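# Stand the lying bottle upright inside the crate

## Task

Pick up the bottle that lies on its side on the tray and set it standing upright inside the crate. The task fails if the crate or the tray ends up tilted or shoved from its place, or if anything ends up fallen or left off the table.

## Robot and tools

Robot: one arm with six revolute joints and a two-finger gripper, in a physics simulation. Its base may sit slightly tilted on the table. Loose objects can occasionally be nudged by an outside disturbance.

Scene frame: origin on the table surface straight under the arm base; +z up; looking along +x, +y points left. Distances are metres, angles radians.

Joint order, used in every row and every per-joint result list: shoulder, elbow, wrist roll, wrist pitch, waist, wrist yaw. A row has 7 numbers: those six, then the gripper opening.

execute_actions(actions, cameras): actions is a list of actions; each action is a table of 1 to 15 rows, each row lasting one control step (1/30 s); if fewer than 15 rows are given, the last row is repeated to fill 15 steps (0.5 s per action). Every number lies in [-1, 1]. The six joint numbers are offsets, not absolute angles: each is measured from the Joint targets as they stood when that action began (not from the previous row), scaled so 1.0 equals 2.811 rad for shoulder, 2.53 elbow, 9.528 wrist roll, 2.575 wrist pitch, 2.811 waist, 8.12 wrist yaw. Sending the same offset in a new action moves the joint again. The seventh number is an absolute opening: +1 fully open, -1 shut. An empty actions list only reports state and images. Stated joint ranges (rad), in row order: shoulder 0.000 to 3.142, elbow 0.000 to 3.019, wrist roll -2.094 to 2.094, wrist pitch -1.693 to 1.571, waist -2.880 to 2.880, wrist yaw -1.571 to 1.571. True ends may differ by up to 0.084 rad. An action asking for more than 0.084 rad beyond an end is rejected; if the first action fails this, or any action is malformed, the entire call is rejected. Requests past a real end are clipped there and may produce the line "joint sent to its limit" (its absence proves nothing).

move(target, speed, blend, opening_speed, blocking, cameras): target is one 7-number row, or a list of up to 15 rows; all rows are offsets from the same current Joint targets (not chained), same scaling as above, last number an absolute opening. The joints travel together, so the gripper path curves. speed: top rad/s of the joint with farthest to go, 0.01 to 12.57, default 0.5; one value or one per leg. blend (rad): how close the path passes intermediate targets; 0 means stop at each. opening_speed: rate of the opening on the -1..+1 scale per second, at least 0.2; use a low value to close gently. Paths take at least 0.5 s; beyond 10 s they stop short. Finger changes in later targets happen only after the arm and fingers settle there. blocking=false returns after about 0.5 s while the move continues. The result adds a "move:" line: done (at rest within 0.035 rad of target), off_target, moving, held or fault, plus limits=held if steps were withheld. done does not prove motion or absence of contact. Moves do not avoid obstacles; faster motion and targets set deeper past a contact hit and press harder.

wait(seconds 0 to 10, cameras): lets time pass holding the last command; a running move continues. stop(cameras): brakes a running move, needing some distance. zoom_image(camera, region [x0,y0,x1,y1], at most 504x504 px, origin top-left): enlarges part of the newest image of cam_head_left, cam_head_right or cam_wrist. finished_scene(scene=1): ends the scene permanently; the bottle must remain upright in the crate with the arm out of play.

Motion limits: per step a joint target may lead its measured angle by at most 0.716 rad (shoulder, waist), 0.645 (elbow), 0.69 (wrist pitch), 1.84 (wrist yaw), 3.24 (wrist roll); and if the targets would move the gripper over 110 mm from where it is, all are scaled back. Big offsets therefore take several actions; tiny ones may not start. Unfinished motion does not complete during a wait: command the remainder. "joint command not followed" means the clearance check altered targets (mounting blocks count as arm). To stop pressing on something, or if the arm was dragged, command targets back beyond the Joint positions.

Results: Joint positions (rad, gripper gap in m, 0.094 fully open), Joint velocities ("within noise" if all tiny), Joint targets (base for next offsets), Tool commands, joint torques (drive output incl. arm weight, per-unit offset and noise, positive toward larger angle; entries 2 and 4 wrap at ±28 N m), grip_measured (opening on the command scale; empty reads up to ~2.7 mm wide; on a hard part a full squeeze reads up to ~3 mm narrower, more for small or round parts), grip_effort_nm (motor effort, negative closing, not a pad force, keeps residue at rest). Gear play and lag make readings imperfect. To keep the gripper unchanged, resend its current command; 0 is a real command. Full squeeze starts roughly 0.05 below the first-touch reading (0.11+ for round objects like a bottle); release by commanding well above grip_measured.

Heat: holding loads, long reach or pushing at unreachable poses warms motors; MOTOR HOT appears at 85 °C, and at 100 °C an OVER-TEMPERATURE FAULT drops the arm for 30 to 60 s or more, possibly without warning.

Timing: results come when the robot is still (max 3 s after the last action); the simulation keeps running while you compose replies.

Cameras: cam_head_left and cam_head_right (fixed, 672x504, calibrated pinhole with given K and T_world_to_cam, accurate to a few mm near image centre) and cam_wrist (672x504, on the arm, pose unknown).

Avoid: dropping the bottle, releasing it while moving, fast impacts, hard pushes, tipping or sliding the crate or tray, knocking anything off the table.

Each tool is called as a command line: name --argument value for each argument, lists and objects as JSON in quotes; but a table of rows of numbers goes row by row, as --pt "numbers of a row", without its own name.

## Session

execute_actions --actions '[]'

Scene clock: 0.00 s.
grip_measured=+1.000 grip_effort_nm=n/a
Joint names: [shoulder, elbow, wrist roll, wrist pitch, waist, wrist yaw]
Joint positions: [1.903 1.654 1.569 -1.489 0.575 0.318 0.094]
Joint velocities: within noise
Joint torques (N m): no reading
Heat: hottest shoulder 27 °C.
Joint targets: [1.889 1.685 1.573 -1.482 0.583 0.322]
Tool commands: gripper/opening=+1.0

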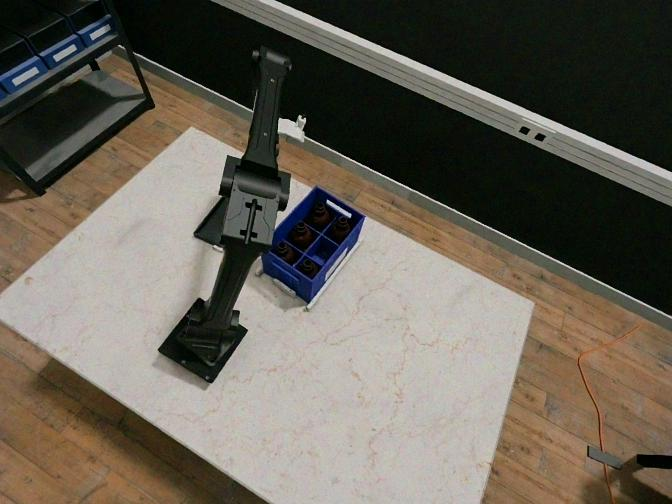

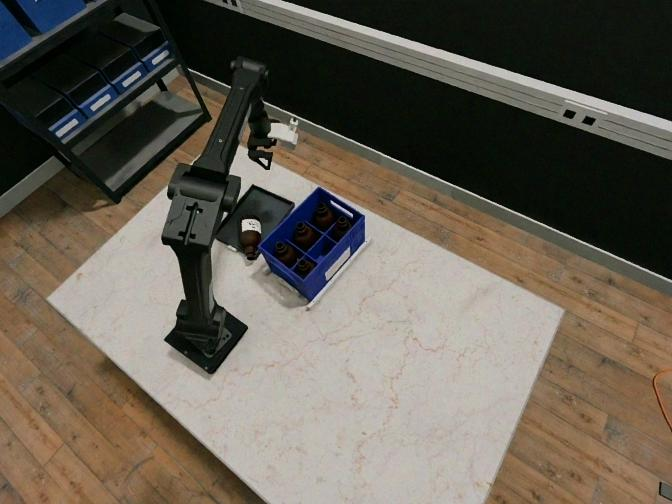

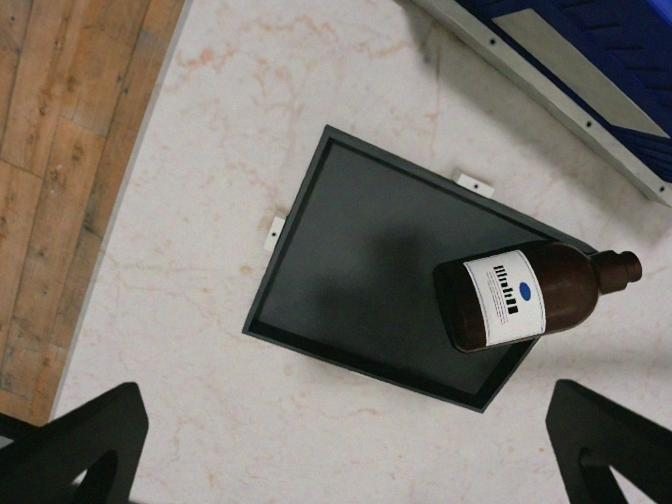

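zoom_image --camera "cam_head_left" --region '[140, 30, 400, 400]'

zoom_image --camera "cam_head_right" --region '[140, 30, 400, 400]'

Scaled by 1.362 from the camera's 672x504 image, which has a finer 960x720 frame.

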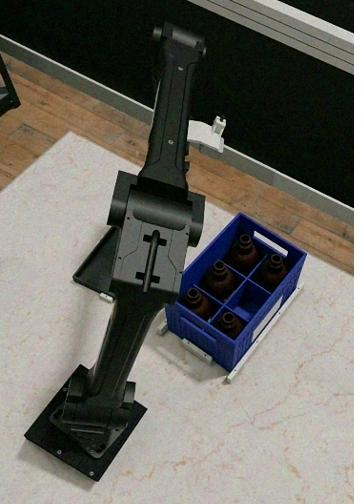

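Scaled by 1.362 from the camera's 672x504 image, which has a finer 960x720 frame.

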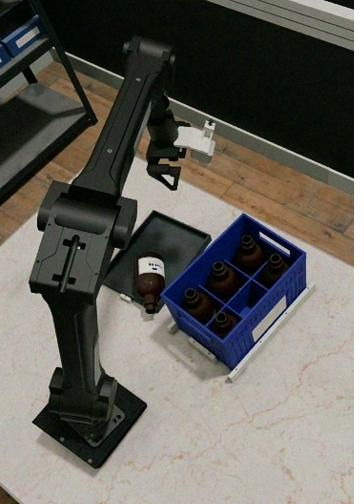

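zoom_image --camera "cam_head_left" --region '[180, 170, 380, 320]'

zoom_image --camera "cam_head_right" --region '[200, 170, 400, 320]'

zoom_image --camera "cam_head_left" --region '[140, 280, 280, 400]'

zoom_image --camera "cam_head_right" --region '[220, 40, 340, 180]'

Scaled by 2.520 from the camera's 672x504 image, which has a finer 960x720 frame.

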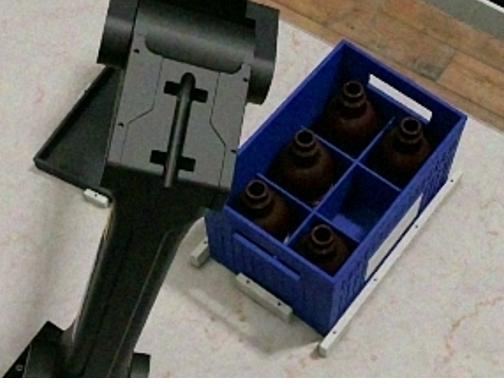

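Scaled by 2.520 from the camera's 672x504 image, which has a finer 960x720 frame.

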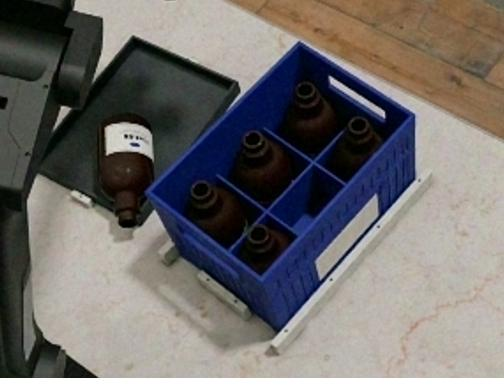

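Scaled by 3.600 from the camera's 672x504 image, which has a finer 960x720 frame.

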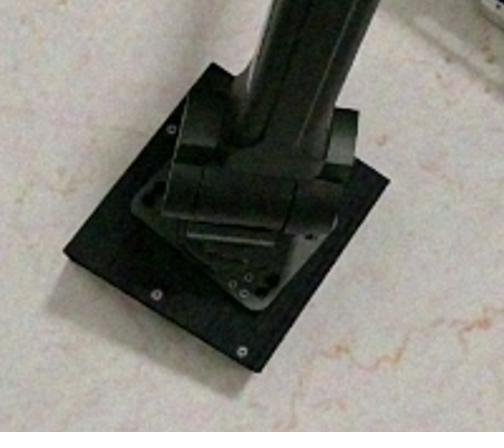

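Scaled by 3.600 from the camera's 672x504 image, which has a finer 960x720 frame.

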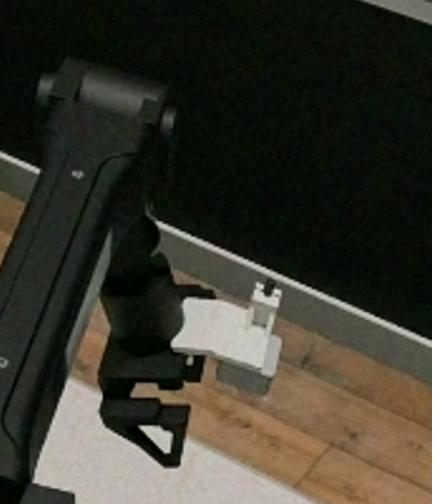

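move --target '[-0.281, -0.350, -0.1651, 0.304, -0.0864, -0.0397, 1]' --speed 0.8

Scene clock: 126.03 s.
grip_measured=+1.000 grip_effort_nm=-0.002
Joint names: [shoulder, elbow, wrist roll, wrist pitch, waist, wrist yaw]
Joint positions: [1.12 0.791 0.015 -0.727 0.347 0.007 0.094]
Joint velocities: within noise
Joint torques (N m): [-5.54 9.14 -0.12 1.91 2.02 -0.5]
Heat: hottest shoulder 30 °C.
Joint targets: [1.099 0.800 0.000 -0.699 0.340 0.000]
move: done

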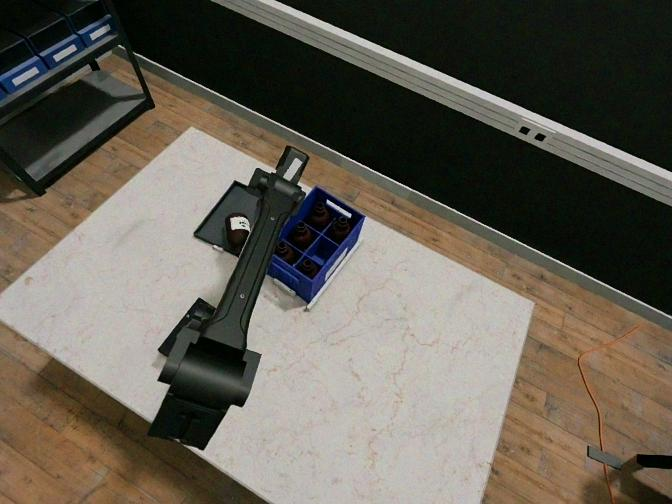

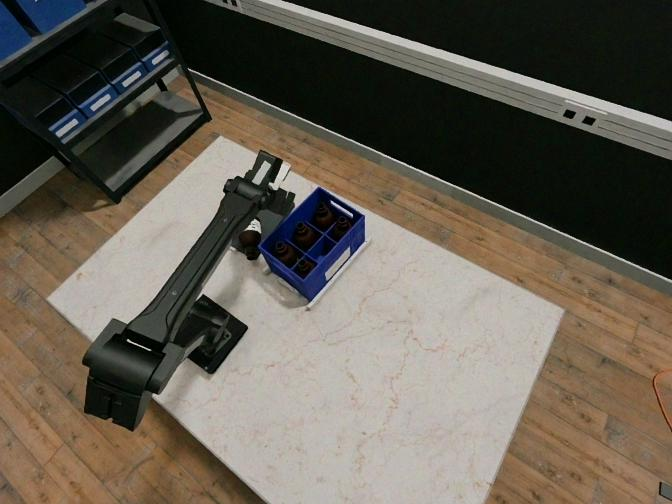

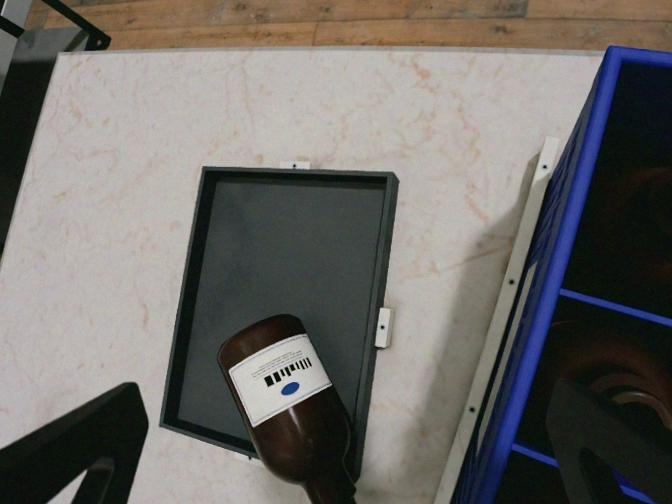

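move --target '[-0.171, -0.136, -0.0605, -0.055, 0, 0, 1]' --speed 0.8

Scene clock: 142.23 s.
grip_measured=+1.000 grip_effort_nm=-0.007
Joint names: [shoulder, elbow, wrist roll, wrist pitch, waist, wrist yaw]
Joint positions: [0.622 0.448 -0.561 -0.835 0.347 0.007 0.094]
Joint velocities: within noise
Joint torques (N m): [-0.32 9.43 -0.08 0.84 -0.09 -0.54]
Heat: hottest elbow 31 °C.
Joint targets: [0.618 0.456 -0.577 -0.841 0.340 0.000]
move: done

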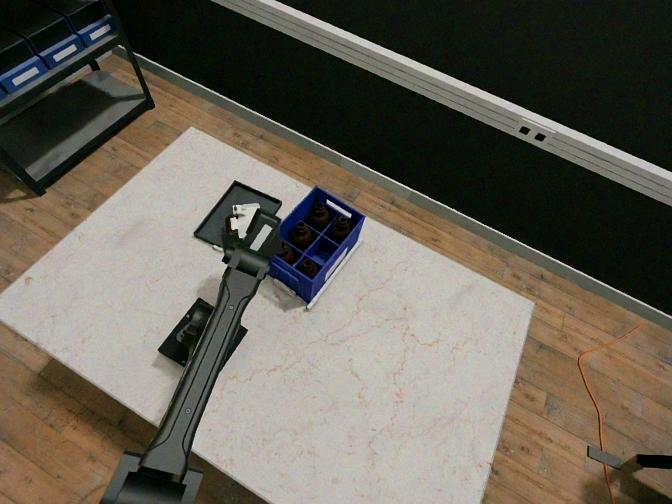

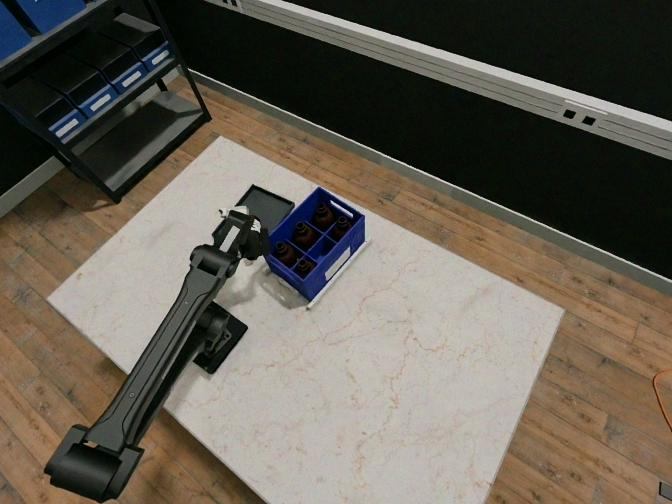

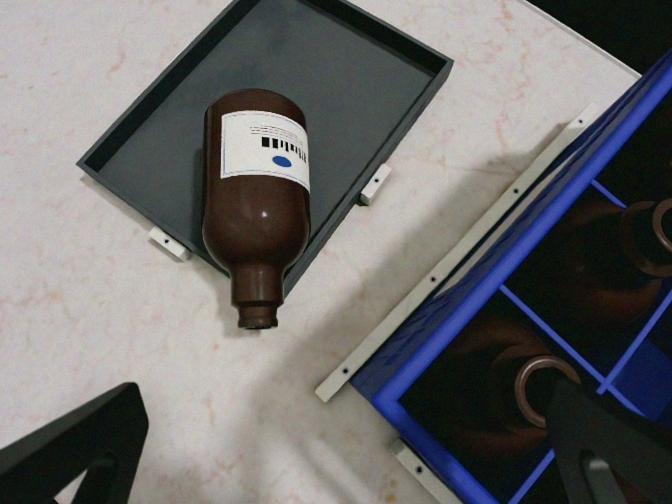

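move --target '[0.0669, -0.0834, 0.0410, 0.1371, 0.1636, 0.0297, 1]' --speed 0.6

Scene clock: 172.73 s.
grip_measured=+1.000 grip_effort_nm=-0.007
Joint names: [shoulder, elbow, wrist roll, wrist pitch, waist, wrist yaw]
Joint positions: [0.792 0.235 -0.201 -0.516 0.782 0.242 0.094]
Joint velocities: within noise
Joint torques (N m): [0.97 9.46 0.13 2.13 2.08 0.07]
Heat: hottest elbow 30 °C.
Joint targets: [0.806 0.245 -0.186 -0.488 0.800 0.241]
move: done

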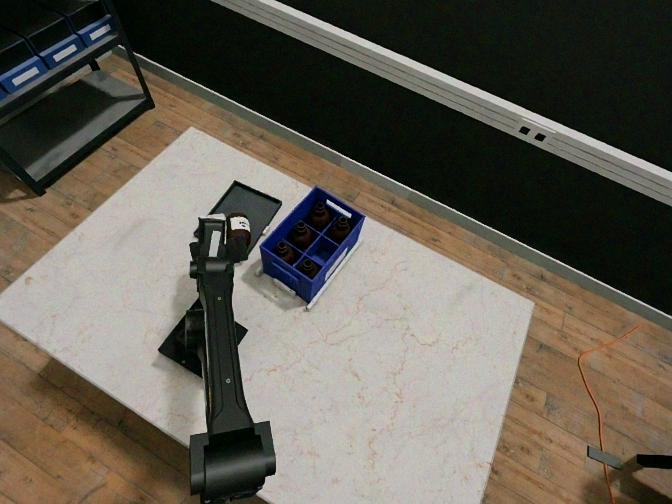

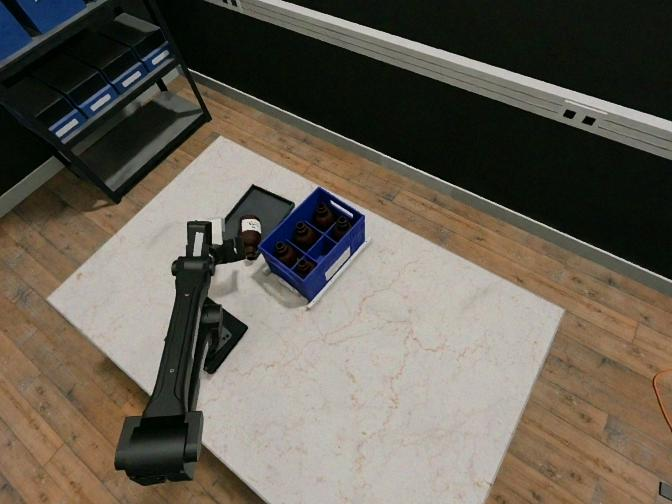

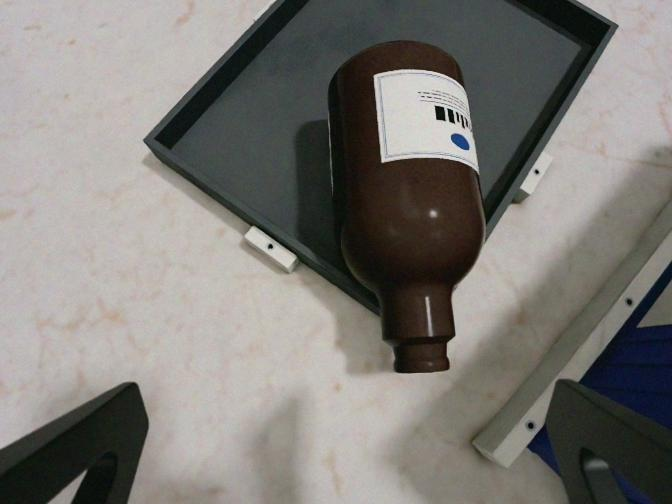

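move --target '[0, 0.0123, -0.0288, 0.0033, -0.0925, -0.0165, 1]' --speed 0.5 --cameras '["cam_wrist"]'

Scene clock: 193.53 s.
grip_measured=+1.000 grip_effort_nm=-0.007
Joint names: [shoulder, elbow, wrist roll, wrist pitch, waist, wrist yaw]
Joint positions: [0.792 0.235 -0.446 -0.507 0.548 0.114 0.094]
Joint velocities: within noise
Joint torques (N m): [0.67 11.73 -0.1 2.03 0.03 -0.41]
Heat: hottest elbow 31 °C.
Joint targets: [0.806 0.276 -0.460 -0.479 0.540 0.107]
move: off_target; the elbow is farthest, 0.042 rad from its target
Images, in order (width x height): cam_wrist 672x504.

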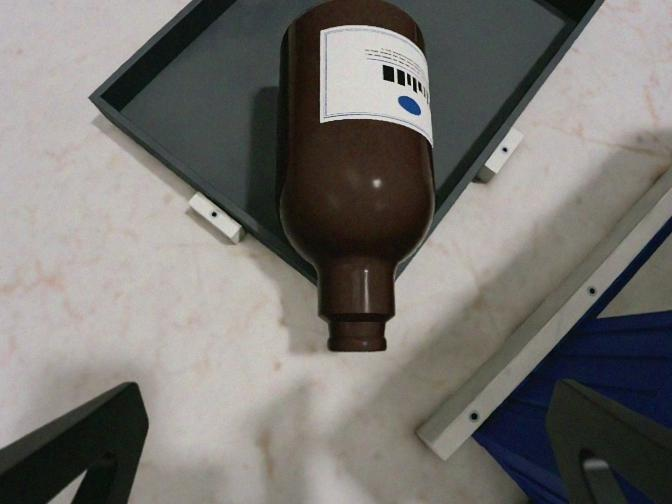

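move --target '[0.0911, -0.0126, -0.0047, 0.1134, -0.0181, -0.0036, 1]' --speed 0.4

Scene clock: 202.17 s.
grip_measured=+0.996 grip_effort_nm=0.232
Joint names: [shoulder, elbow, wrist roll, wrist pitch, waist, wrist yaw]
Joint positions: [0.926 0.216 -0.446 -0.296 0.541 0.113 0.094]
Joint velocities: within noise
Joint torques (N m): [8.47 10.18 -0.57 4.86 -2.2 -1.66]
Heat: hottest elbow 32 °C.
Joint targets: [1.063 0.244 -0.505 -0.187 0.489 0.078]
move: off_target; the shoulder is farthest, 0.136 rad from its target

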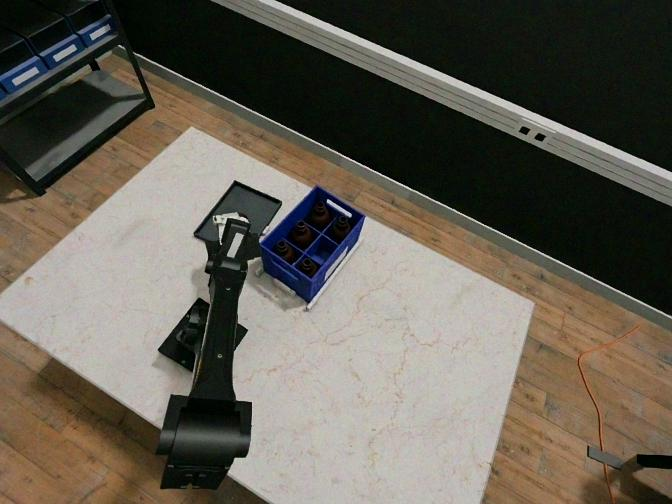

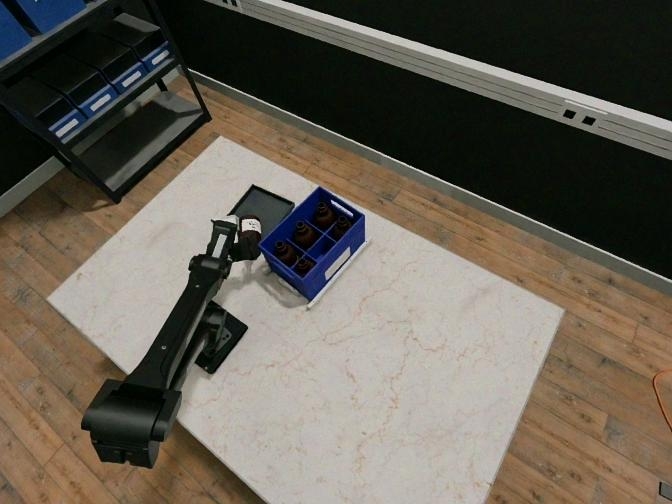

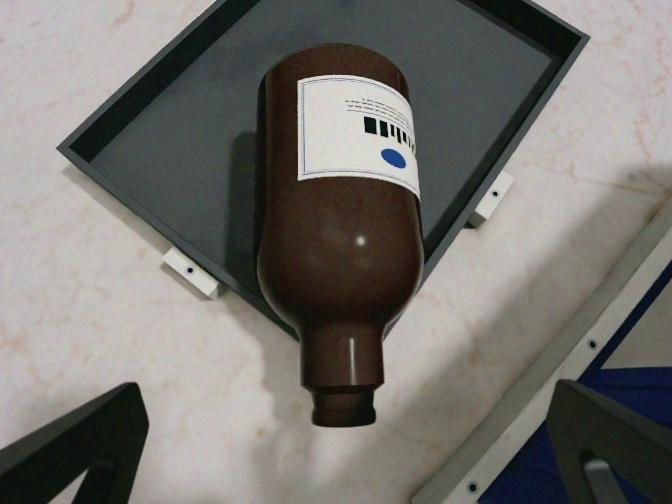

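zoom_image --camera "cam_head_right" --region '[170, 190, 290, 310]'

zoom_image --camera "cam_head_left" --region '[170, 190, 290, 310]'

Scaled by 4.200 from the camera's 672x504 image, which has a finer 960x720 frame.

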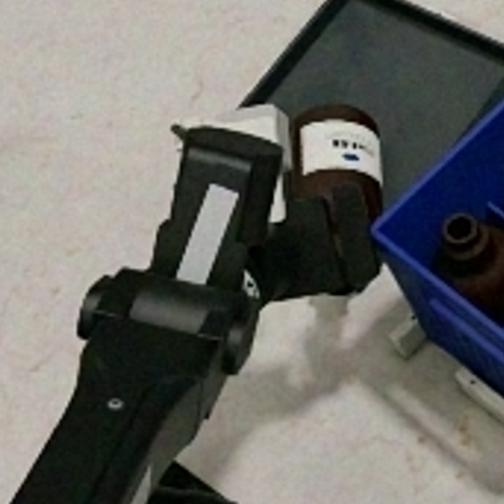

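Scaled by 4.200 from the camera's 672x504 image, which has a finer 960x720 frame.

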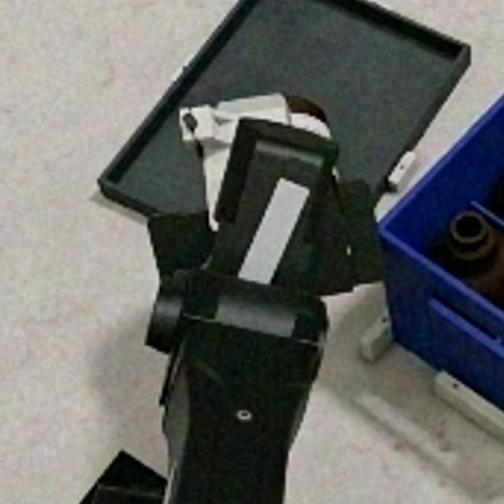

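move --target '[-0.0911, 0.0126, 0.0047, -0.1134, 0.0181, 0.0036, 1]' --speed 0.5

zoom_image --camera "cam_head_right" --region '[200, 170, 400, 320]'

zoom_image --camera "cam_head_left" --region '[180, 170, 380, 320]'

Scene clock: 212.00 s.
grip_measured=+0.999 grip_effort_nm=0.076
Joint names: [shoulder, elbow, wrist roll, wrist pitch, waist, wrist yaw]
Joint positions: [0.811 0.221 -0.465 -0.473 0.532 0.107 0.094]
Joint velocities: within noise
Joint torques (N m): [-0.73 12.82 0.03 0.83 1.32 -0.09]
Heat: hottest elbow 31 °C.
Joint targets: [0.806 0.276 -0.460 -0.479 0.540 0.107]
move: off_target; the elbow is farthest, 0.055 rad from its target

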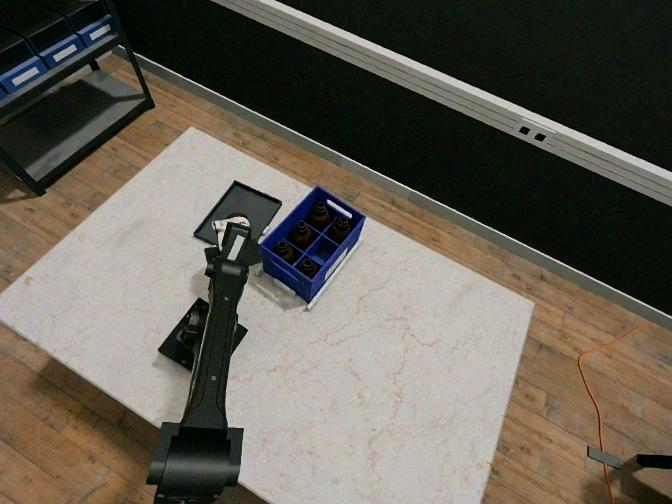

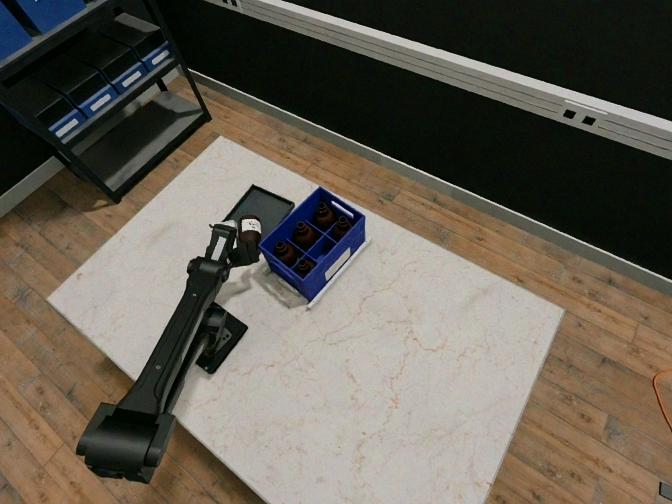

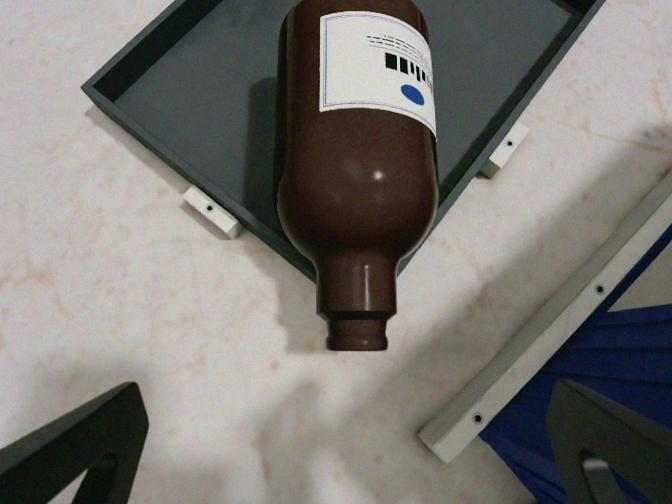

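Scaled by 2.520 from the camera's 672x504 image, which has a finer 960x720 frame.

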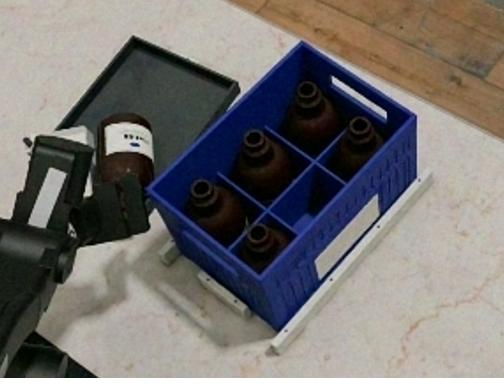

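Scaled by 2.520 from the camera's 672x504 image, which has a finer 960x720 frame.

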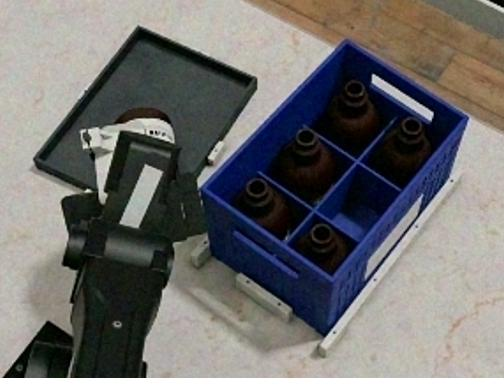

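move --target '[0,0,0,0,0,0,0.2]' --opening_speed 2

zoom_image --camera "cam_head_right" --region '[170, 190, 290, 310]'

Scene clock: 215.73 s.
grip_measured=+0.202 grip_effort_nm=-0.071
Joint names: [shoulder, elbow, wrist roll, wrist pitch, waist, wrist yaw]
Joint positions: [0.811 0.221 -0.465 -0.473 0.532 0.107 0.056]
Joint velocities: within noise
Joint torques (N m): [-0.67 12.83 0.03 0.84 1.44 -0.09]
Heat: hottest elbow 32 °C.
Joint targets: [0.806 0.276 -0.460 -0.479 0.540 0.107]
move: off_target; the elbow is farthest, 0.055 rad from its target

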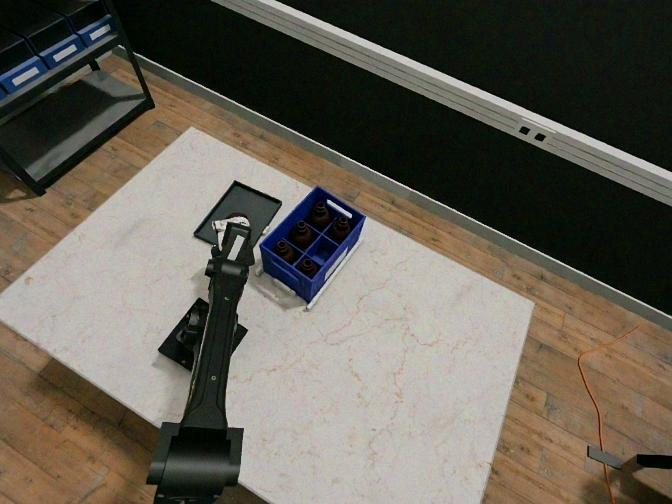

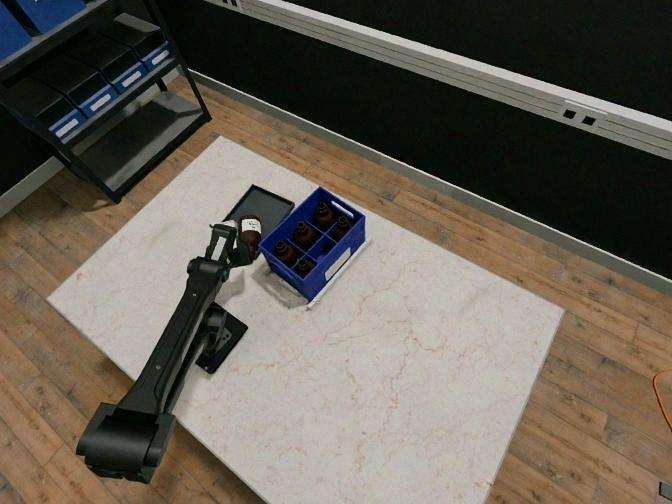

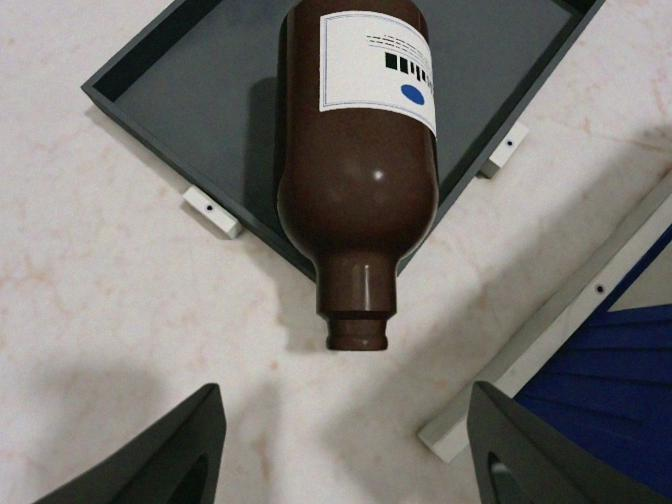

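Scaled by 4.200 from the camera's 672x504 image, which has a finer 960x720 frame.

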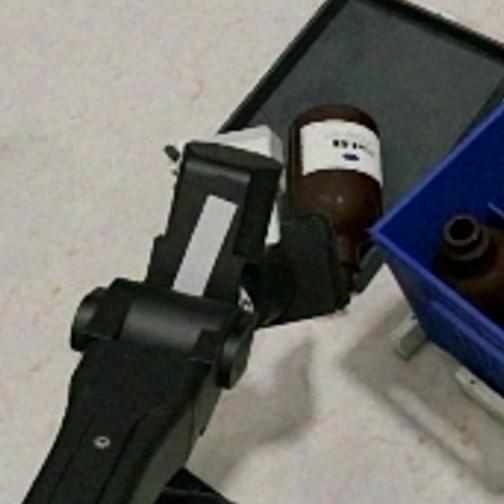

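move --target '[0.0911, -0.0126, -0.0047, 0.1134, -0.0181, -0.0036, 0.2]' --speed 0.4

zoom_image --camera "cam_head_right" --region '[170, 190, 290, 310]'

Scene clock: 221.83 s.
grip_measured=+0.201 grip_effort_nm=-0.071
Joint names: [shoulder, elbow, wrist roll, wrist pitch, waist, wrist yaw]
Joint positions: [1.058 0.221 -0.491 -0.216 0.498 0.085 0.056]
Joint velocities: within noise
Joint torques (N m): [-0.79 9.01 -0.08 2.07 0.79 -0.45]
Heat: hottest elbow 32 °C.
Joint targets: [1.063 0.244 -0.505 -0.187 0.489 0.078]
move: done

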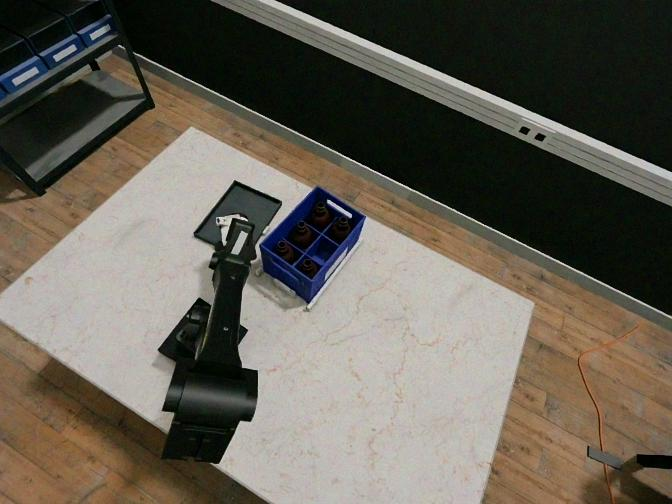

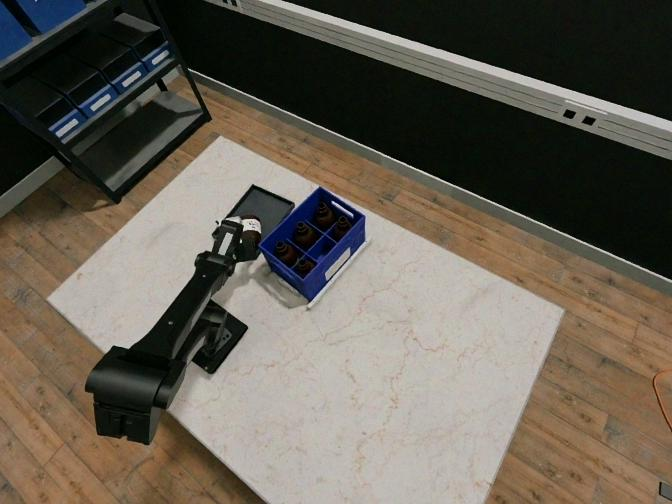

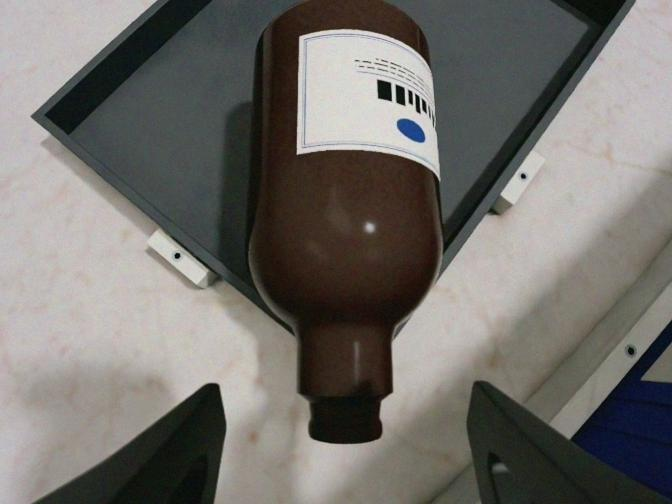

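Scaled by 4.200 from the camera's 672x504 image, which has a finer 960x720 frame.

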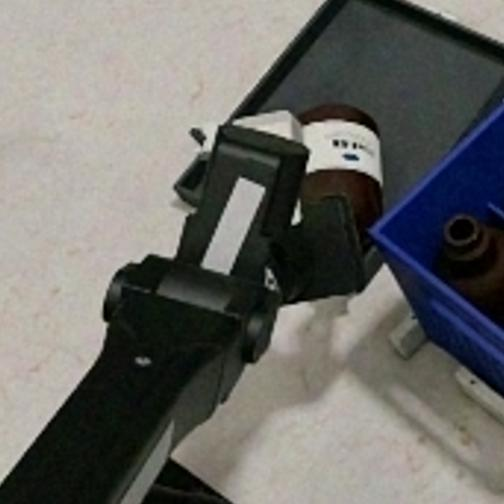

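move --target '[0.0822, -0.0083, -0.0025, 0.0986, -0.0104, -0.0018, 0.0]' --speed 0.35

zoom_image --camera "cam_head_right" --region '[170, 190, 290, 310]'

Scene clock: 229.90 s.
grip_measured=+0.001 grip_effort_nm=-0.066
Joint names: [shoulder, elbow, wrist roll, wrist pitch, waist, wrist yaw]
Joint positions: [1.288 0.218 -0.515 0.039 0.469 0.071 0.047]
Joint velocities: within noise
Joint torques (N m): [-2.08 6.13 -0.09 2 1.2 -0.46]
Heat: hottest elbow 32 °C.
Joint targets: [1.294 0.223 -0.529 0.067 0.460 0.063]
move: done

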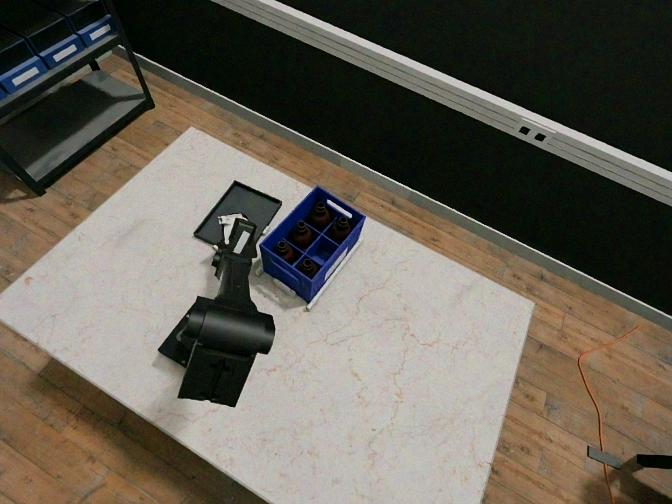

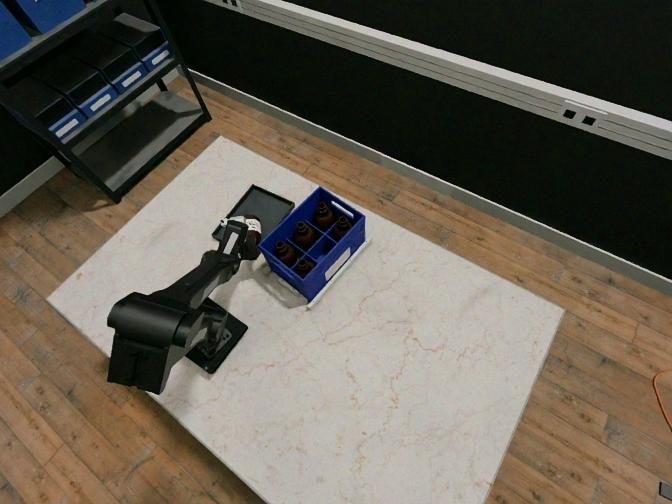

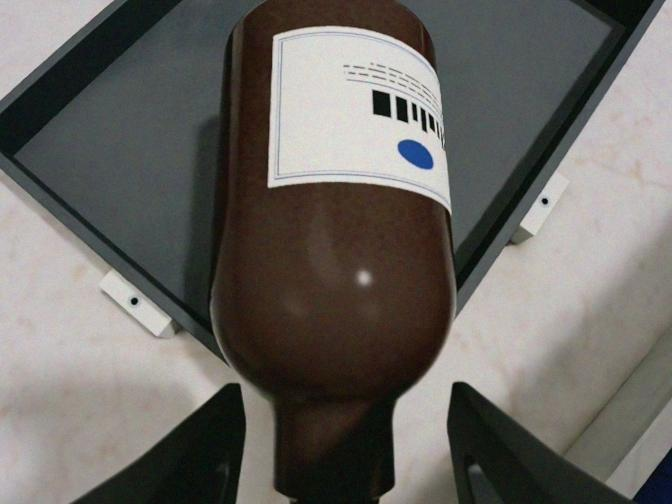

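Scaled by 4.200 from the camera's 672x504 image, which has a finer 960x720 frame.

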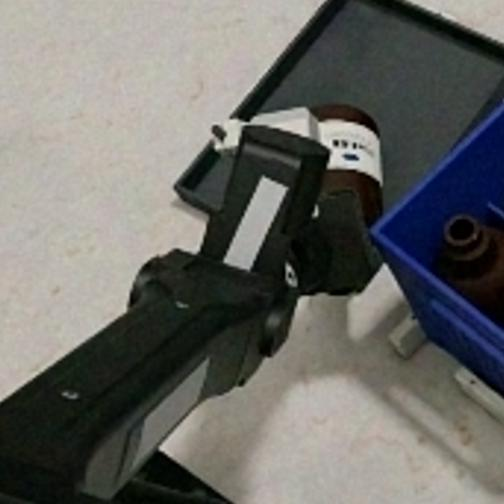

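move --target '[0.0662, -0.0202, -0.0045, 0.0928, -0.0189, -0.0033, 0.0]' --speed 0.3

zoom_image --camera "cam_head_right" --region '[190, 190, 290, 290]'

Scene clock: 239.07 s.
grip_measured=+0.001 grip_effort_nm=-0.071
Joint names: [shoulder, elbow, wrist roll, wrist pitch, waist, wrist yaw]
Joint positions: [1.473 0.167 -0.557 0.277 0.415 0.044 0.047]
Joint velocities: within noise
Joint torques (N m): [-2.73 4.26 -0.08 1.95 1.32 -0.51]
Heat: hottest elbow 31 °C.
Joint targets: [1.480 0.172 -0.572 0.305 0.407 0.036]
move: done

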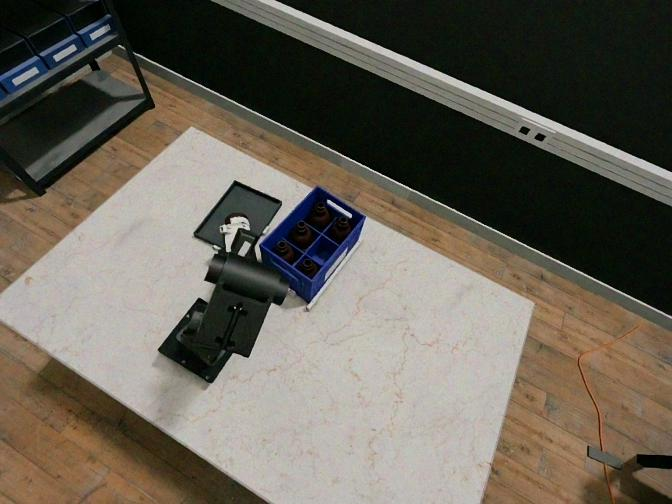

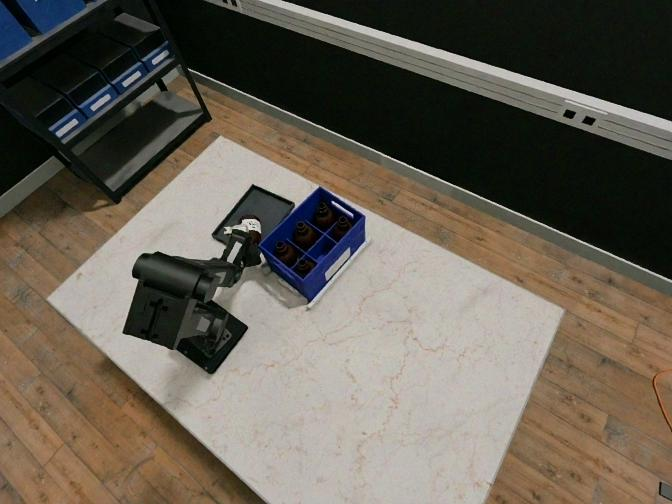

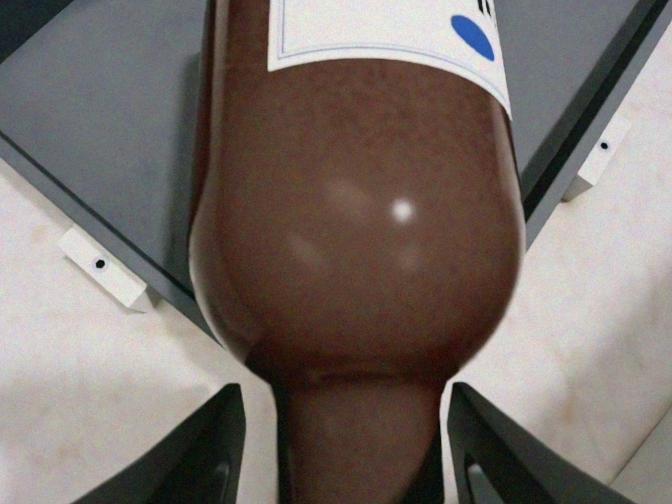

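Scaled by 5.040 from the camera's 672x504 image, which has a finer 960x720 frame.

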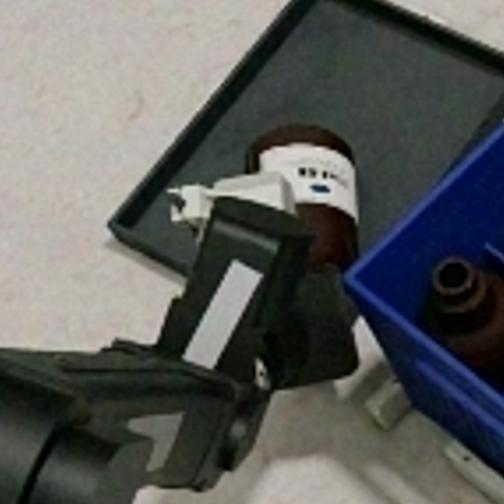

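move --target '[0,0,0,0,0,0.0012,-0.45]' --opening_speed 0.5 --cameras '["cam_wrist"]'

Scene clock: 243.30 s.
grip_measured=-0.302 grip_effort_nm=-1.018
Joint names: [shoulder, elbow, wrist roll, wrist pitch, waist, wrist yaw]
Joint positions: [1.473 0.167 -0.568 0.278 0.415 0.047 0.033]
Joint velocities: within noise
Joint torques (N m): [-2.67 4.23 -0.06 1.99 1.38 -0.15]
Heat: hottest elbow 31 °C.
Joint targets: [1.480 0.172 -0.572 0.305 0.407 0.046]
move: done
Images, in order (width x height): cam_wrist 672x504.

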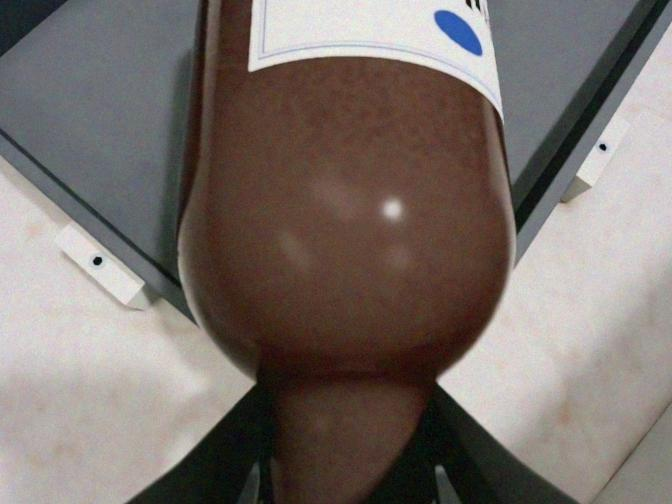

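move --target '[-0.1345, 0.0387, 0.0170, -0.1903, 0.0687, 0.0113, -0.5]' --speed 0.35

Scene clock: 315.77 s.
grip_measured=-0.303 grip_effort_nm=-1.023
Joint names: [shoulder, elbow, wrist roll, wrist pitch, waist, wrist yaw]
Joint positions: [1.13 0.204 -0.425 -0.19 0.578 0.142 0.033]
Joint velocities: within noise
Joint torques (N m): [-3.25 12.27 0.14 1.2 3.19 -0.22]
Heat: hottest elbow 28 °C.
Joint targets: [1.102 0.270 -0.410 -0.185 0.600 0.138]
move: off_target; the elbow is farthest, 0.066 rad from its target

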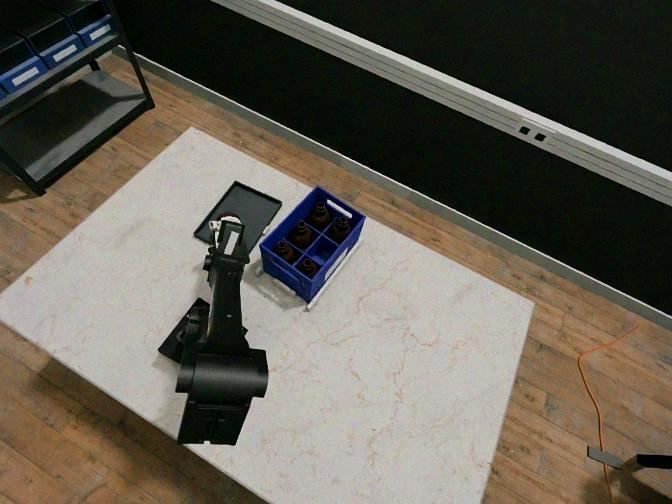

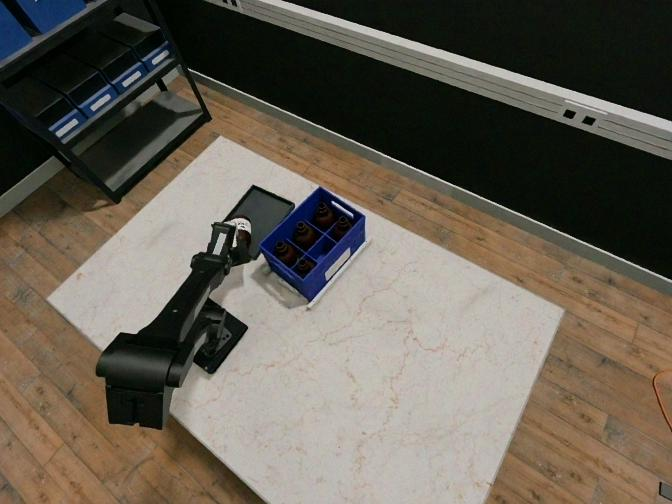

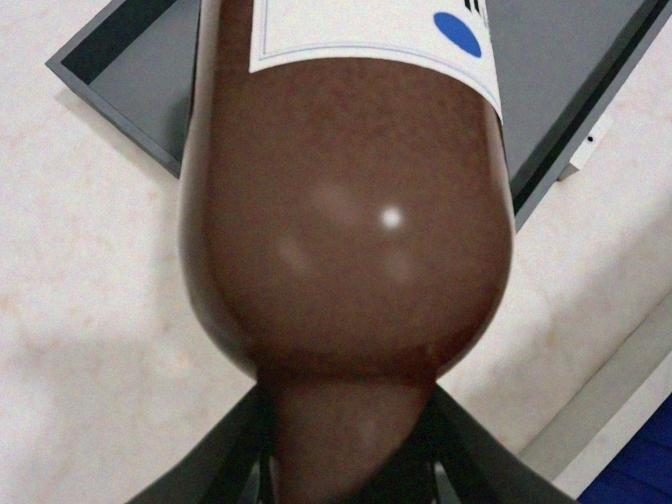

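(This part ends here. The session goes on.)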